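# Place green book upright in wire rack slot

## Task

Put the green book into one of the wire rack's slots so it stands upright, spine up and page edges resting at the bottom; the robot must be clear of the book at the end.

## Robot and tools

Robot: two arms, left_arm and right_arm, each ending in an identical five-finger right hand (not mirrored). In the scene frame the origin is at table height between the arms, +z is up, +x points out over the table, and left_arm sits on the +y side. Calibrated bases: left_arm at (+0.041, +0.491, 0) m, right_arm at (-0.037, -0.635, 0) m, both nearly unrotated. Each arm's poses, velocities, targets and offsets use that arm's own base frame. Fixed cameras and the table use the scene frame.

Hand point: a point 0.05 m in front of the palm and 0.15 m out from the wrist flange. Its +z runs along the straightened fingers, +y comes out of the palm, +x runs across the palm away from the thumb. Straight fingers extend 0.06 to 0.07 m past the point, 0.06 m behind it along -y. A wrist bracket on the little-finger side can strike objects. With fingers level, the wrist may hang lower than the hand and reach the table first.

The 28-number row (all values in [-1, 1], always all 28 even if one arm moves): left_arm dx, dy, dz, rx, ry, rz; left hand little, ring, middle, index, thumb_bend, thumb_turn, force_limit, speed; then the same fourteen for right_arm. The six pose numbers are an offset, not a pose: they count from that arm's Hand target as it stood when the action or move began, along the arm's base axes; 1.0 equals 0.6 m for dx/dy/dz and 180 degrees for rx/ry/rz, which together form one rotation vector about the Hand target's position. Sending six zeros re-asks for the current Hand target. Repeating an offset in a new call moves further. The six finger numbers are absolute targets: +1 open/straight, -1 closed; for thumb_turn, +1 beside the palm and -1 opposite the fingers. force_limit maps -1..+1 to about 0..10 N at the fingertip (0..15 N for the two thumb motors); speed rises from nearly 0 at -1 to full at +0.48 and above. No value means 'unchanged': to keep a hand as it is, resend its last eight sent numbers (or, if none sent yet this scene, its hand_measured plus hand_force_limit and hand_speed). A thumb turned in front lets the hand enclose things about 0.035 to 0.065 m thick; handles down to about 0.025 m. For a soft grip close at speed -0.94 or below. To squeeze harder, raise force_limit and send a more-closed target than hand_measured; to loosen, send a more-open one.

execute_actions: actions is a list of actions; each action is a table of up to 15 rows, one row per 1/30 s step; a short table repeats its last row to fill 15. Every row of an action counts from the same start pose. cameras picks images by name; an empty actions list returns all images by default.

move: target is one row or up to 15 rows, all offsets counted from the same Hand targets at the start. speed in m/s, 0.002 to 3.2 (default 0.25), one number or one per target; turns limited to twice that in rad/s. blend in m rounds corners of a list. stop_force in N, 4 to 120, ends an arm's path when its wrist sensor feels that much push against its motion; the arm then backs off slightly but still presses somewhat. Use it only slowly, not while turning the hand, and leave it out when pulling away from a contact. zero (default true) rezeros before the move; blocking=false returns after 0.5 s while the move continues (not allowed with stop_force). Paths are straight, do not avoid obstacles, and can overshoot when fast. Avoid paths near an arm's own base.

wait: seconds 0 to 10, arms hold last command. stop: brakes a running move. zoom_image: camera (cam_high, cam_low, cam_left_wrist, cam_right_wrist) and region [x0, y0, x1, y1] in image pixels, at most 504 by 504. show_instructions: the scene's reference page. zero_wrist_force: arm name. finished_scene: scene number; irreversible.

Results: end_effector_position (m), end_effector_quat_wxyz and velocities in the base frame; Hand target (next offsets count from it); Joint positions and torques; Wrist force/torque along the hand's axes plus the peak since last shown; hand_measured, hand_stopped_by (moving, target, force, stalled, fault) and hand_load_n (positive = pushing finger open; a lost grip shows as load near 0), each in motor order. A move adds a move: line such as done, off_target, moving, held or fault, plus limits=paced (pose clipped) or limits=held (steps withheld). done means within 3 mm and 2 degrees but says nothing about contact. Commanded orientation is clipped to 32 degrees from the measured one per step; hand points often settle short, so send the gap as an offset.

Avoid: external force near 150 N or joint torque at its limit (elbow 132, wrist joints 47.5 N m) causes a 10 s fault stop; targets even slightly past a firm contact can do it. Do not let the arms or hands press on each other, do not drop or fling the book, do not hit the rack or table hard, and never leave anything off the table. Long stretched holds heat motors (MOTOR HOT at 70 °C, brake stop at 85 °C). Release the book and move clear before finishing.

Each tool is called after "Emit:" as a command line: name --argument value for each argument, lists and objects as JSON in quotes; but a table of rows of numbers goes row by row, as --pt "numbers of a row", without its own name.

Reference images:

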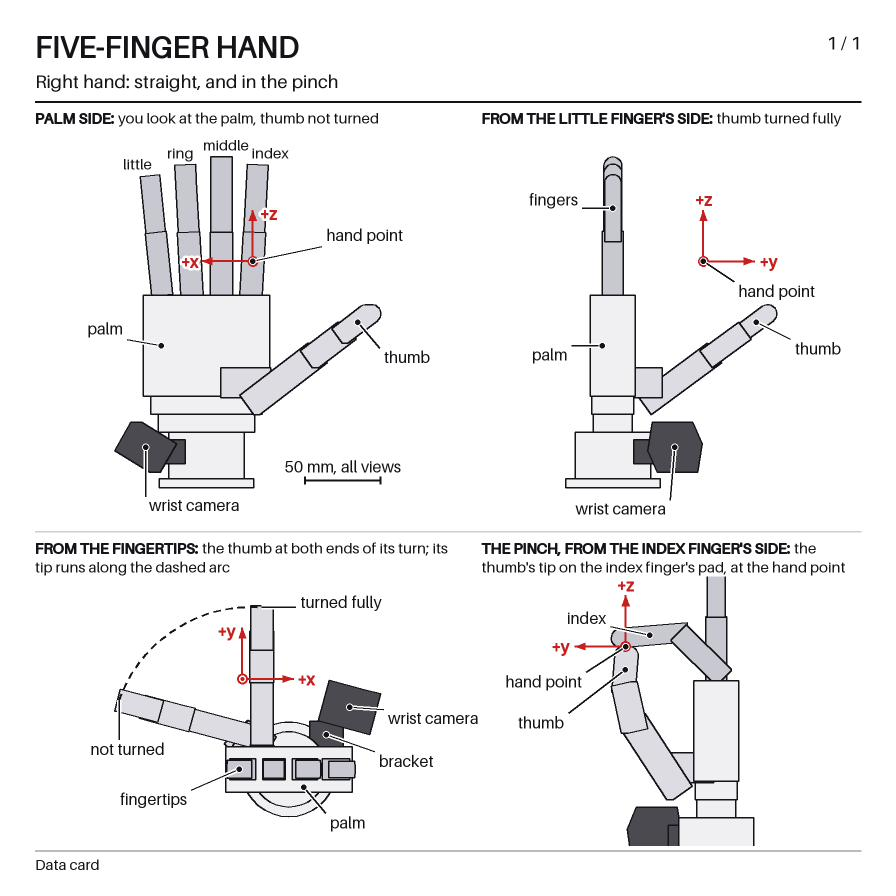

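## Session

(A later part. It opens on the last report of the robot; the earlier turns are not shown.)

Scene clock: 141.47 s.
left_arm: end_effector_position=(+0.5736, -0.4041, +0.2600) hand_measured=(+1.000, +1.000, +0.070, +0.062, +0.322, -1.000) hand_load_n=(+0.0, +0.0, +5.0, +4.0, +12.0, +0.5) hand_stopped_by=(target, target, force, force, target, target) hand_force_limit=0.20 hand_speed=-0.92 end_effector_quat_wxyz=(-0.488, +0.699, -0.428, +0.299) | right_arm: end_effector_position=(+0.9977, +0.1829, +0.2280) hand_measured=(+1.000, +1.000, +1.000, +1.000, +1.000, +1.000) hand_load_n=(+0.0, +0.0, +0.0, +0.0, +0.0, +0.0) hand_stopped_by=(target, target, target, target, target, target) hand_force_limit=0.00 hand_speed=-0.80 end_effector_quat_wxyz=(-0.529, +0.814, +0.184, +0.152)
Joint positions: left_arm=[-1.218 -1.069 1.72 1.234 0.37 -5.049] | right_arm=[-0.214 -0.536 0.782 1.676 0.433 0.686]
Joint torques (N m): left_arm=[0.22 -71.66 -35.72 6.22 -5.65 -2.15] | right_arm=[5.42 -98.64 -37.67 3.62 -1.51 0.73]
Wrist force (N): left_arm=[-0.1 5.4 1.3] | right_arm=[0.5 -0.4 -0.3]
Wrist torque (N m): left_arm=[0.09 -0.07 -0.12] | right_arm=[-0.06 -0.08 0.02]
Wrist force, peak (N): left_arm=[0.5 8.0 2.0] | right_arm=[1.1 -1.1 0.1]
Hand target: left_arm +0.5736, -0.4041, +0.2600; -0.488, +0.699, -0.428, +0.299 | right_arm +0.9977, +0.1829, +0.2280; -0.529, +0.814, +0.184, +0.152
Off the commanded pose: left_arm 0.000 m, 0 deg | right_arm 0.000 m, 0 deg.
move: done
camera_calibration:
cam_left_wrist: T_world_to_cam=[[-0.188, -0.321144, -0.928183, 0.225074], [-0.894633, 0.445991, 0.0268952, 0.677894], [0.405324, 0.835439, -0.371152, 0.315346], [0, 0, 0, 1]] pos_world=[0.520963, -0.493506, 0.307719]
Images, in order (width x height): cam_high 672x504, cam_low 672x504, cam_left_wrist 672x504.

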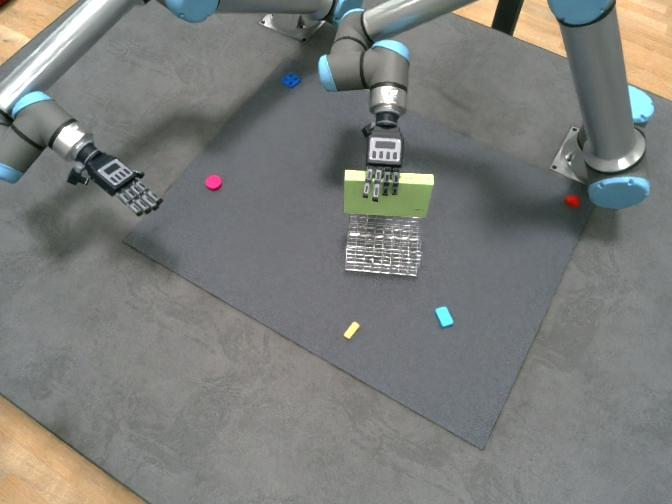

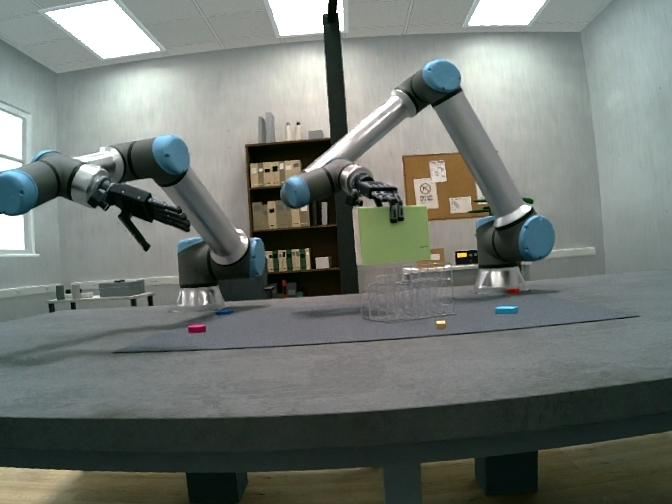

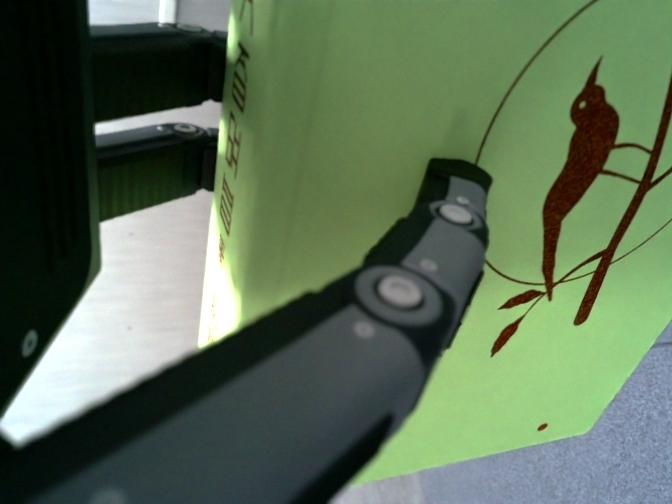

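Emit:
move --target '[-0.0052,-0.0025,-0.07,0,0,-0.0067,1,1,-0.4,-0.4,0.32,-1,0.2,-0.92,0,0,0,0,0,0,1,1,1,1,1,1,0,-0.8]' --speed 0.08 --cameras '["cam_high","cam_low"]'

Emit:
zoom_image --camera "cam_low" --region '[345, 225, 465, 330]'

Emit:
zoom_image --camera "cam_high" --region '[335, 170, 440, 285]'

Scene clock: 188.40 s.
left_arm: end_effector_position=(+0.5705, -0.4056, +0.2180) hand_measured=(+1.000, +1.000, +0.070, +0.062, +0.322, -1.000) hand_load_n=(-0.5, +0.0, +5.0, +4.5, +12.0, +0.5) hand_stopped_by=(target, target, force, force, target, target) hand_force_limit=0.20 hand_speed=-0.92 end_effector_quat_wxyz=(-0.485, +0.695, -0.435, +0.304) | right_arm: end_effector_position=(+0.9977, +0.1829, +0.2280) hand_measured=(+1.000, +1.000, +1.000, +1.000, +1.000, +1.000) hand_load_n=(+0.0, +0.0, +0.0, +0.0, +0.0, +0.0) hand_stopped_by=(target, target, target, target, target, target) hand_force_limit=0.00 hand_speed=-0.80 end_effector_quat_wxyz=(-0.529, +0.814, +0.184, +0.152)
Joint positions: left_arm=[-1.226 -1.035 1.749 1.138 0.366 -5.012] | right_arm=[-0.214 -0.536 0.782 1.676 0.433 0.686]
Joint torques (N m): left_arm=[10 -80.85 -37.77 5.47 -2.87 -2.5] | right_arm=[3.79 -98.21 -37.23 3.51 -1.5 0.77]
Wrist force (N): left_arm=[0.1 5.6 1.2] | right_arm=[0.7 -0.2 -0.1]
Wrist torque (N m): left_arm=[0.12 -0.05 0.02] | right_arm=[-0.03 -0.11 0.04]
Wrist force, peak (N): left_arm=[-0.1 6.9 1.8] | right_arm=[1.0 -0.7 0.3]
Hand target: left_arm +0.5705, -0.4056, +0.2180; -0.485, +0.695, -0.435, +0.304 | right_arm +0.9977, +0.1829, +0.2280; -0.529, +0.814, +0.184, +0.152
Off the commanded pose: left_arm 0.000 m, 0 deg | right_arm 0.000 m, 0 deg.
move: done
Images, in order (width x height): cam_high 672x504, cam_low 672x504.

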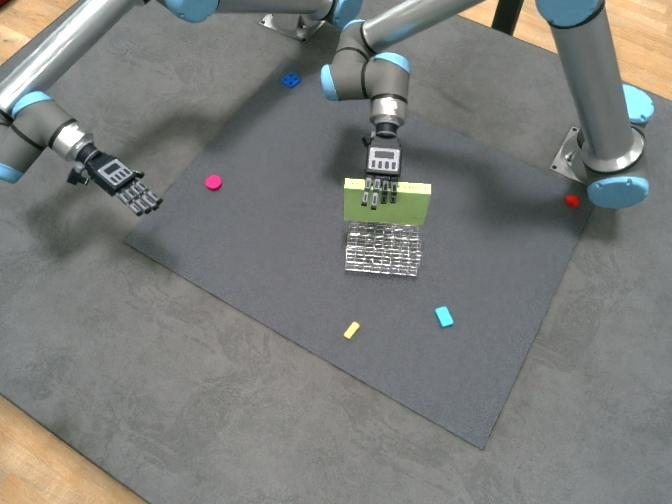

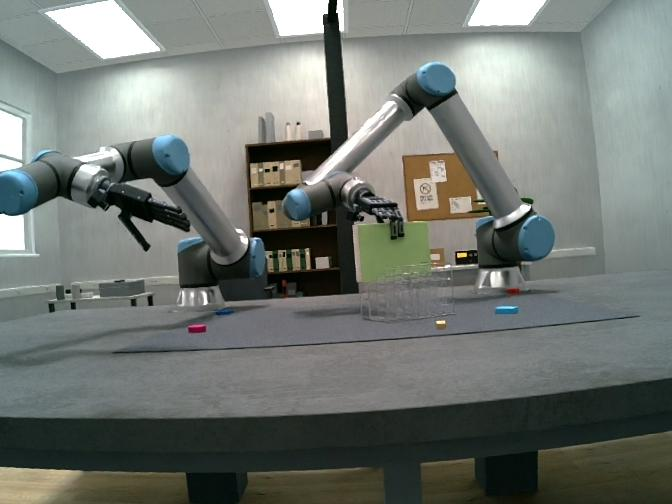

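Scaled by 4.200 from the camera's 672x504 image, which has a finer 960x720 frame.

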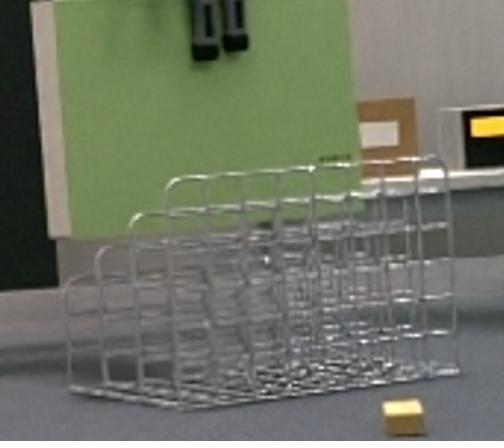

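Scaled by 4.383 from the camera's 672x504 image, which has a finer 960x720 frame.

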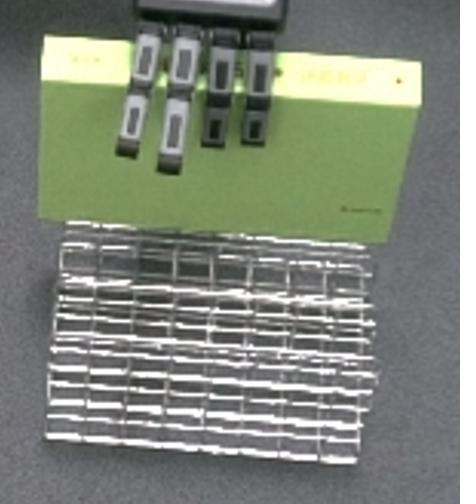

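Emit:
move --target '[0.0008,0.004,-0.095,0,0,0,1,1,-0.4,-0.4,0.32,-1,0.2,-0.92,0,0,0,0,0,0,1,1,1,1,1,1,0,-0.8]' --speed 0.05 --stop_force 7 --cameras '["cam_high","cam_low","cam_left_wrist"]'

Emit:
zoom_image --camera "cam_low" --region '[345, 225, 465, 330]'

Emit:
zoom_image --camera "cam_high" --region '[335, 170, 440, 285]'

Scene clock: 199.60 s.
left_arm: end_effector_position=(+0.5710, -0.4032, +0.1610) hand_measured=(+1.000, +1.000, +0.070, +0.062, +0.322, -1.000) hand_load_n=(+0.0, +0.0, +5.0, +4.5, +11.5, +1.0) hand_stopped_by=(target, target, force, force, target, target) hand_force_limit=0.20 hand_speed=-0.92 end_effector_quat_wxyz=(-0.485, +0.695, -0.435, +0.304) | right_arm: end_effector_position=(+0.9977, +0.1829, +0.2280) hand_measured=(+1.000, +1.000, +1.000, +1.000, +1.000, +1.000) hand_load_n=(+0.0, +0.0, +0.0, -0.5, +0.0, +0.0) hand_stopped_by=(target, target, target, target, target, target) hand_force_limit=0.00 hand_speed=-0.80 end_effector_quat_wxyz=(-0.529, +0.814, +0.184, +0.152)
Joint positions: left_arm=[-1.224 -0.972 1.773 1.046 0.366 -5.007] | right_arm=[-0.214 -0.536 0.782 1.676 0.433 0.686]
Joint torques (N m): left_arm=[3.65 -89.23 -35.95 8.02 -4.79 -0.51] | right_arm=[4.83 -99.88 -37.22 3.46 -1.43 0.87]
Wrist force (N): left_arm=[0.0 5.5 1.5] | right_arm=[0.5 -0.7 -0.1]
Wrist torque (N m): left_arm=[0.12 -0.02 -0.06] | right_arm=[-0.11 -0.06 0.01]
Wrist force, peak (N): left_arm=[0.4 6.6 1.6] | right_arm=[0.7 -1.1 -0.3]
Hand target: left_arm +0.5710, -0.4032, +0.1610; -0.485, +0.695, -0.435, +0.304 | right_arm +0.9977, +0.1829, +0.2280; -0.529, +0.814, +0.184, +0.152
Off the commanded pose: left_arm 0.000 m, 0 deg | right_arm 0.000 m, 0 deg.
move: done
camera_calibration:
cam_left_wrist: T_world_to_cam=[[-0.19463, -0.317165, -0.928184, 0.138448], [-0.885048, 0.464728, 0.0267851, 0.679897], [0.422858, 0.8267, -0.371157, 0.265456], [0, 0, 0, 1]] pos_world=[0.516437, -0.491509, 0.208819]
Images, in order (width x height): cam_high 672x504, cam_low 672x504, cam_left_wrist 672x504.

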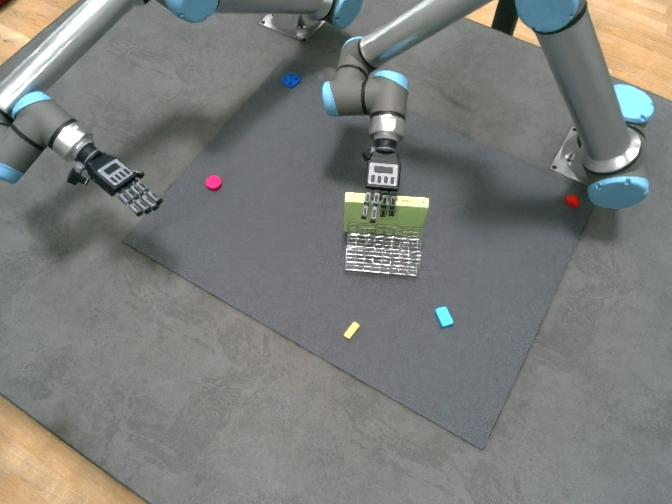

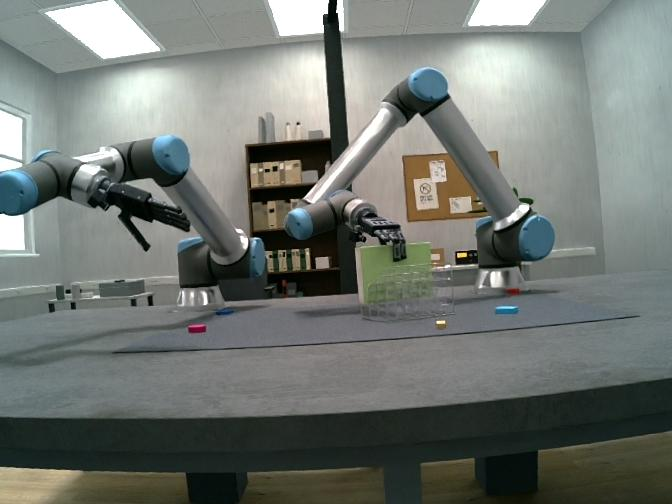

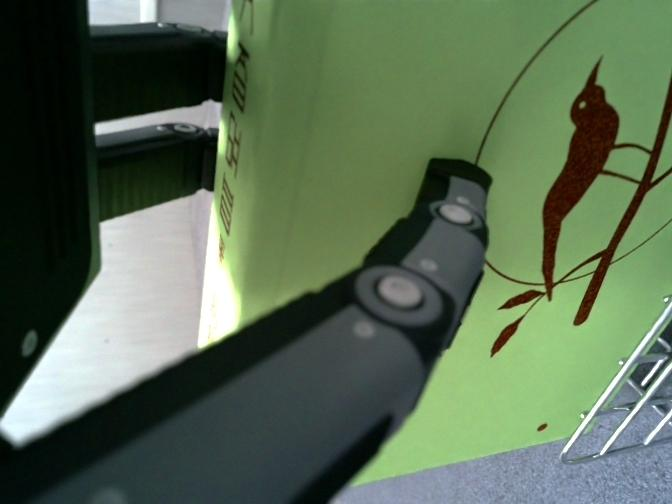

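Scaled by 4.200 from the camera's 672x504 image, which has a finer 960x720 frame.

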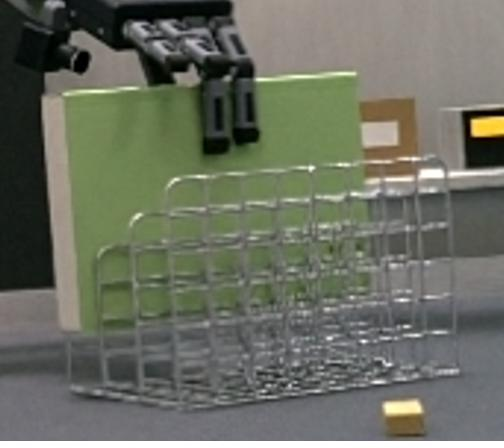

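Scaled by 4.383 from the camera's 672x504 image, which has a finer 960x720 frame.

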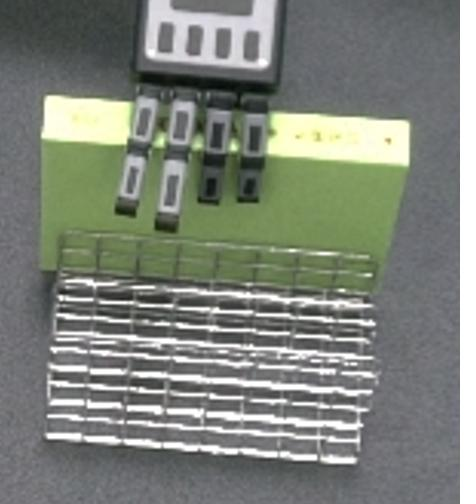

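Emit:
move --target '[0,0,-0.075,0,0,0,1,1,-0.4,-0.4,0.32,-1,0.2,-0.92,0,0,0,0,0,0,1,1,1,1,1,1,0,-0.8]' --speed 0.025 --stop_force 4

Emit:
move --target '[0,0,-0.006,0,0,0,1,1,-0.4,-0.4,0.32,-1,0.2,-0.92,0,0,0,0,0,0,1,1,1,1,1,1,0,-0.8]' --speed 0.01 --stop_force 4 --cameras '["cam_high","cam_low","cam_left_wrist"]'

Emit:
zoom_image --camera "cam_low" --region '[345, 225, 465, 330]'

Emit:
zoom_image --camera "cam_high" --region '[335, 170, 440, 285]'

Scene clock: 207.23 s.
left_arm: end_effector_position=(+0.5710, -0.4032, +0.1247) hand_measured=(+1.000, +1.000, +0.070, +0.062, +0.322, -1.000) hand_load_n=(+0.0, +0.0, +5.5, +4.5, +9.5, +0.5) hand_stopped_by=(target, target, force, force, target, target) hand_force_limit=0.20 hand_speed=-0.92 end_effector_quat_wxyz=(-0.485, +0.695, -0.435, +0.304) | right_arm: end_effector_position=(+0.9977, +0.1829, +0.2280) hand_measured=(+1.000, +1.000, +1.000, +1.000, +1.000, +1.000) hand_load_n=(+0.0, +0.0, +0.0, +0.0, +0.0, +0.0) hand_stopped_by=(target, target, target, target, target, target) hand_force_limit=0.00 hand_speed=-0.80 end_effector_quat_wxyz=(-0.529, +0.814, +0.184, +0.152)
Joint positions: left_arm=[-1.224 -0.928 1.781 0.993 0.366 -5.007] | right_arm=[-0.214 -0.536 0.782 1.676 0.433 0.686]
Joint torques (N m): left_arm=[-10.94 -84.73 -33.68 7.53 -2.42 0.95] | right_arm=[4.48 -98.91 -37.46 3.43 -1.67 1.04]
Wrist force (N): left_arm=[-0.4 4.2 0.3] | right_arm=[0.4 -0.5 -0.1]
Wrist torque (N m): left_arm=[0.15 -0.02 -0.08] | right_arm=[-0.08 -0.06 0.02]
Wrist force, peak (N): left_arm=[0.0 5.9 1.3] | right_arm=[0.5 -1.3 0.4]
Hand target: left_arm +0.5710, -0.4032, +0.1247; -0.485, +0.695, -0.435, +0.304 (not the last commanded pose) | right_arm +0.9977, +0.1829, +0.2280; -0.529, +0.814, +0.184, +0.152
Off the commanded pose: left_arm 0.009 m, 0 deg | right_arm 0.000 m, 0 deg.
move: contact (left_arm)

Scene clock: 208.10 s.
left_arm: end_effector_position=(+0.5710, -0.4032, +0.1242) hand_measured=(+1.000, +1.000, +0.070, +0.062, +0.322, -1.000) hand_load_n=(+0.0, +0.0, +6.0, +5.0, +8.5, +1.0) hand_stopped_by=(target, target, force, force, target, target) hand_force_limit=0.20 hand_speed=-0.92 end_effector_quat_wxyz=(-0.485, +0.695, -0.435, +0.304) | right_arm: end_effector_position=(+0.9977, +0.1829, +0.2280) hand_measured=(+1.000, +1.000, +1.000, +1.000, +1.000, +1.000) hand_load_n=(+0.0, +0.0, +0.0, +0.0, +0.0, +0.0) hand_stopped_by=(target, target, target, target, target, target) hand_force_limit=0.00 hand_speed=-0.80 end_effector_quat_wxyz=(-0.529, +0.814, +0.184, +0.152)
Joint positions: left_arm=[-1.224 -0.927 1.781 0.993 0.366 -5.007] | right_arm=[-0.214 -0.536 0.782 1.676 0.433 0.686]
Joint torques (N m): left_arm=[-11.43 -87.1 -29.02 6.96 -2.55 0.85] | right_arm=[4.52 -98.36 -37.26 3.39 -1.66 1.19]
Wrist force (N): left_arm=[-1.0 -0.4 -0.5] | right_arm=[0.6 -0.3 0.0]
Wrist torque (N m): left_arm=[0.14 -0.01 -0.15] | right_arm=[-0.05 -0.09 0.03]
Wrist force, peak (N): left_arm=[-0.7 4.3 0.6] | right_arm=[0.7 -0.8 0.5]
Hand target: left_arm +0.5710, -0.4032, +0.1242; -0.485, +0.695, -0.435, +0.304 (not the last commanded pose) | right_arm +0.9977, +0.1829, +0.2280; -0.529, +0.814, +0.184, +0.152
Off the commanded pose: left_arm 0.003 m, 0 deg | right_arm 0.000 m, 0 deg.
move: contact (left_arm)
camera_calibration:
cam_left_wrist: T_world_to_cam=[[-0.194658, -0.317018, -0.928228, 0.104292], [-0.885051, 0.464718, 0.0268879, 0.680864], [0.42284, 0.826763, -0.371038, 0.25178], [0, 0, 0, 1]] pos_world=[0.516437, -0.491509, 0.171919]
Images, in order (width x height): cam_high 672x504, cam_low 672x504, cam_left_wrist 672x504.

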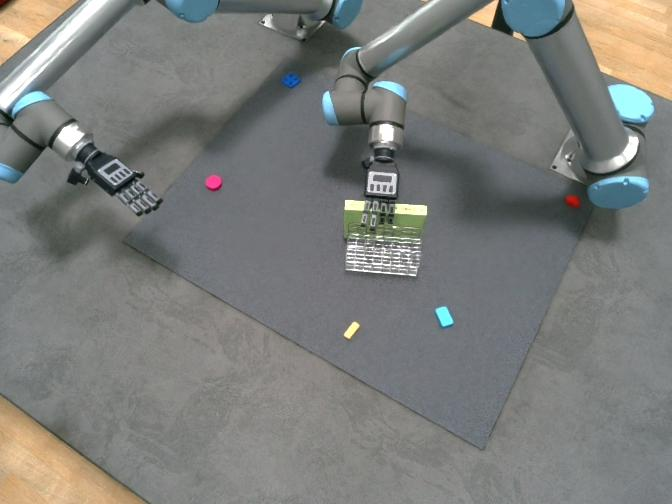

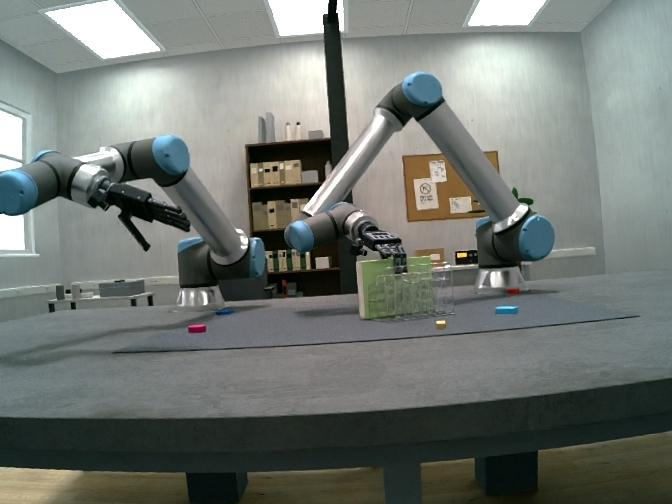

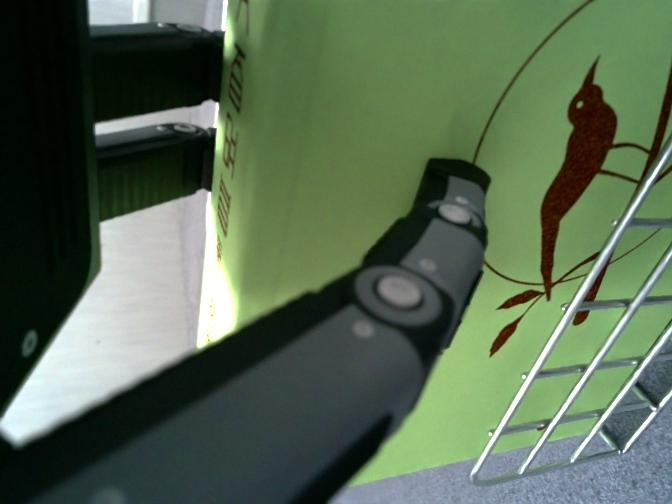

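Scaled by 4.200 from the camera's 672x504 image, which has a finer 960x720 frame.

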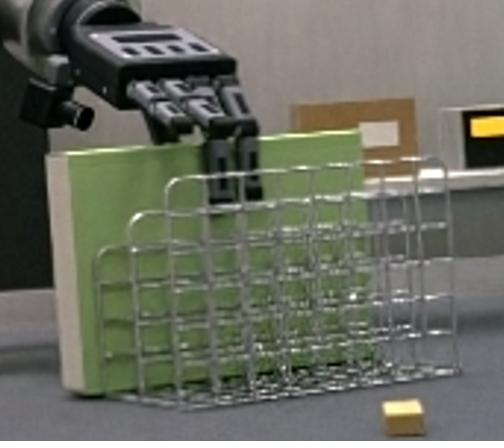

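Scaled by 4.383 from the camera's 672x504 image, which has a finer 960x720 frame.

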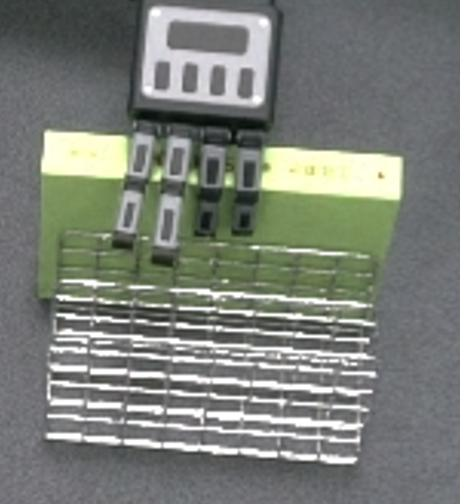

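Bottomed in the slot. Release.

Emit:
move --pt "0 0 0 0 0 0 1 1 0.35 0.35 0.32 -1 0.2 -0.85 0 0 0 0 0 0 1 1 1 1 1 1 0 -0.8" --pt "0 0 0.0001 0 0 0 1 1 0.4 0.4 0.6 -1 0.2 -0.8 0 0 0 0 0 0 1 1 1 1 1 1 0 -0.8"

Emit:
move --pt "0 0 0.07 0 0 0 1 1 0.4 0.4 0.6 -1 0.2 -0.8 0 0 0 0 0 0 1 1 1 1 1 1 0 -0.8" --pt "0 0 0.2 0 0 0 1 1 0.4 0.4 0.6 -1 0.2 -0.8 0 0 0 0 0 0 1 1 1 1 1 1 0 -0.8" --speed '[0.06,0.15]' --blend '[0.01,0]' --cameras '["cam_high","cam_low"]'

Emit:
zoom_image --camera "cam_low" --region '[345, 225, 465, 330]'

Emit:
zoom_image --camera "cam_high" --region '[335, 170, 440, 285]'

Scene clock: 215.40 s.
left_arm: end_effector_position=(+0.5710, -0.4032, +0.1243) hand_measured=(+1.000, +1.000, +0.400, +0.400, +0.600, -1.000) hand_load_n=(+0.0, +0.0, +0.0, +0.0, +0.0, +0.0) hand_stopped_by=(target, target, target, target, target, target) hand_force_limit=0.20 hand_speed=-0.80 end_effector_quat_wxyz=(-0.485, +0.695, -0.435, +0.304) | right_arm: end_effector_position=(+0.9977, +0.1829, +0.2280) hand_measured=(+1.000, +1.000, +1.000, +1.000, +1.000, +1.000) hand_load_n=(+0.0, +0.0, +0.0, +0.0, +0.0, +0.0) hand_stopped_by=(target, target, target, target, target, target) hand_force_limit=0.00 hand_speed=-0.80 end_effector_quat_wxyz=(-0.529, +0.814, +0.184, +0.152)
Joint positions: left_arm=[-1.224 -0.927 1.781 0.993 0.366 -5.007] | right_arm=[-0.214 -0.536 0.782 1.676 0.433 0.686]
Joint torques (N m): left_arm=[-11.35 -88.81 -31.99 6.59 -2.41 0.64] | right_arm=[4.41 -97.73 -37.56 3.45 -1.67 1.31]
Wrist force (N): left_arm=[0.3 0.7 -0.2] | right_arm=[0.7 -0.1 -0.1]
Wrist torque (N m): left_arm=[0.16 -0.05 -0.12] | right_arm=[-0.01 -0.09 0.04]
Wrist force, peak (N): left_arm=[-0.8 1.8 -0.4] | right_arm=[1.1 -0.6 -0.2]
Hand target: left_arm +0.5710, -0.4032, +0.1243; -0.485, +0.695, -0.435, +0.304 | right_arm +0.9977, +0.1829, +0.2280; -0.529, +0.814, +0.184, +0.152
Off the commanded pose: left_arm 0.000 m, 0 deg | right_arm 0.000 m, 0 deg.
move: done

Scene clock: 217.03 s.
left_arm: end_effector_position=(+0.5710, -0.4032, +0.2442) hand_measured=(+1.000, +1.000, +0.400, +0.400, +0.600, -1.000) hand_load_n=(+0.0, -0.5, +0.0, +0.0, +0.0, +0.0) hand_stopped_by=(target, target, target, target, target, target) hand_force_limit=0.20 hand_speed=-0.80 end_effector_quat_wxyz=(-0.485, +0.695, -0.435, +0.304) | right_arm: end_effector_position=(+0.9977, +0.1829, +0.2280) hand_measured=(+1.000, +1.000, +1.000, +1.000, +1.000, +1.000) hand_load_n=(+0.0, +0.0, +0.0, +0.0, +0.0, +0.0) hand_stopped_by=(target, target, target, target, target, target) hand_force_limit=0.00 hand_speed=-0.80 end_effector_quat_wxyz=(-0.529, +0.814, +0.184, +0.152)
Joint positions: left_arm=[-1.224 -1.065 1.739 1.173 0.366 -5.007] | right_arm=[-0.214 -0.536 0.782 1.676 0.433 0.686]
Joint torques (N m): left_arm=[-4.13 -79.08 -27.96 3.76 -1.43 -1.02] | right_arm=[3.9 -98.75 -37.06 3.23 -1.58 1.26]
Wrist force (N): left_arm=[0.2 0.8 -0.8] | right_arm=[0.1 -0.2 -0.5]
Wrist torque (N m): left_arm=[0.14 -0.06 0.00] | right_arm=[-0.01 0.00 0.00]
Wrist force, peak (N): left_arm=[0.0 -1.4 -1.2] | right_arm=[0.2 -1.4 0.0]
Hand target: left_arm +0.5710, -0.4032, +0.2443; -0.485, +0.695, -0.435, +0.304 | right_arm +0.9977, +0.1829, +0.2280; -0.529, +0.814, +0.184, +0.152
Off the commanded pose: left_arm 0.000 m, 0 deg | right_arm 0.000 m, 0 deg.
move: done
Images, in order (width x height): cam_high 672x504, cam_low 672x504.

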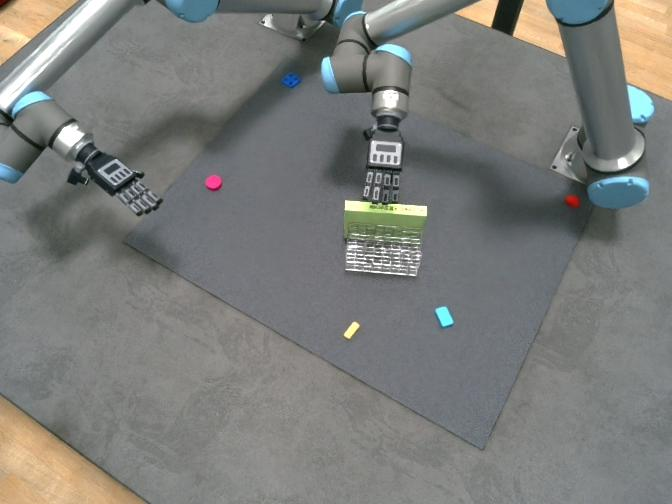

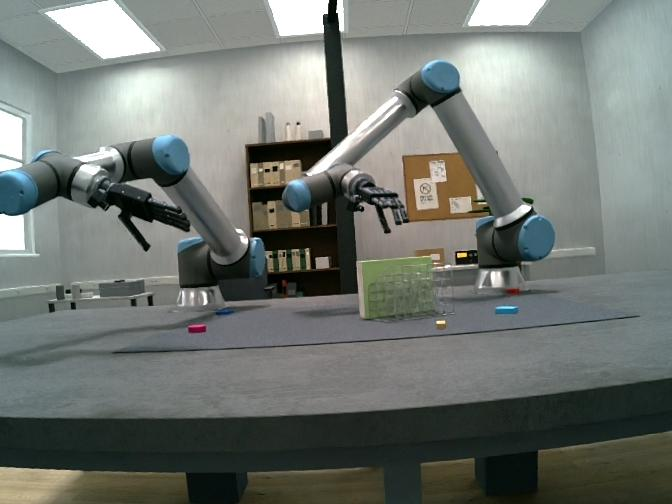

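Scaled by 4.200 from the camera's 672x504 image, which has a finer 960x720 frame.

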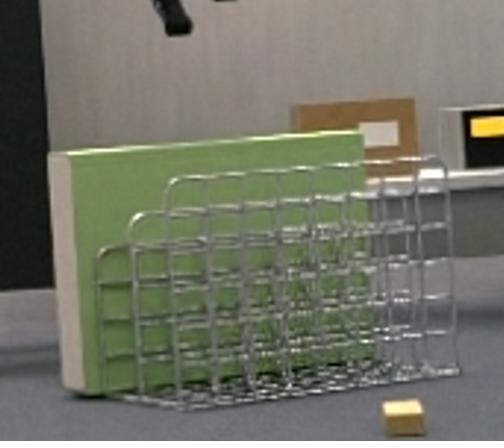

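Scaled by 4.383 from the camera's 672x504 image, which has a finer 960x720 frame.

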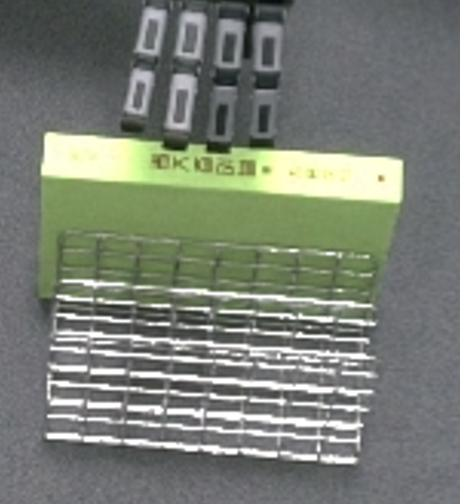

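Emit:
finished_scene --scene 2

The scene is finished: the task was done.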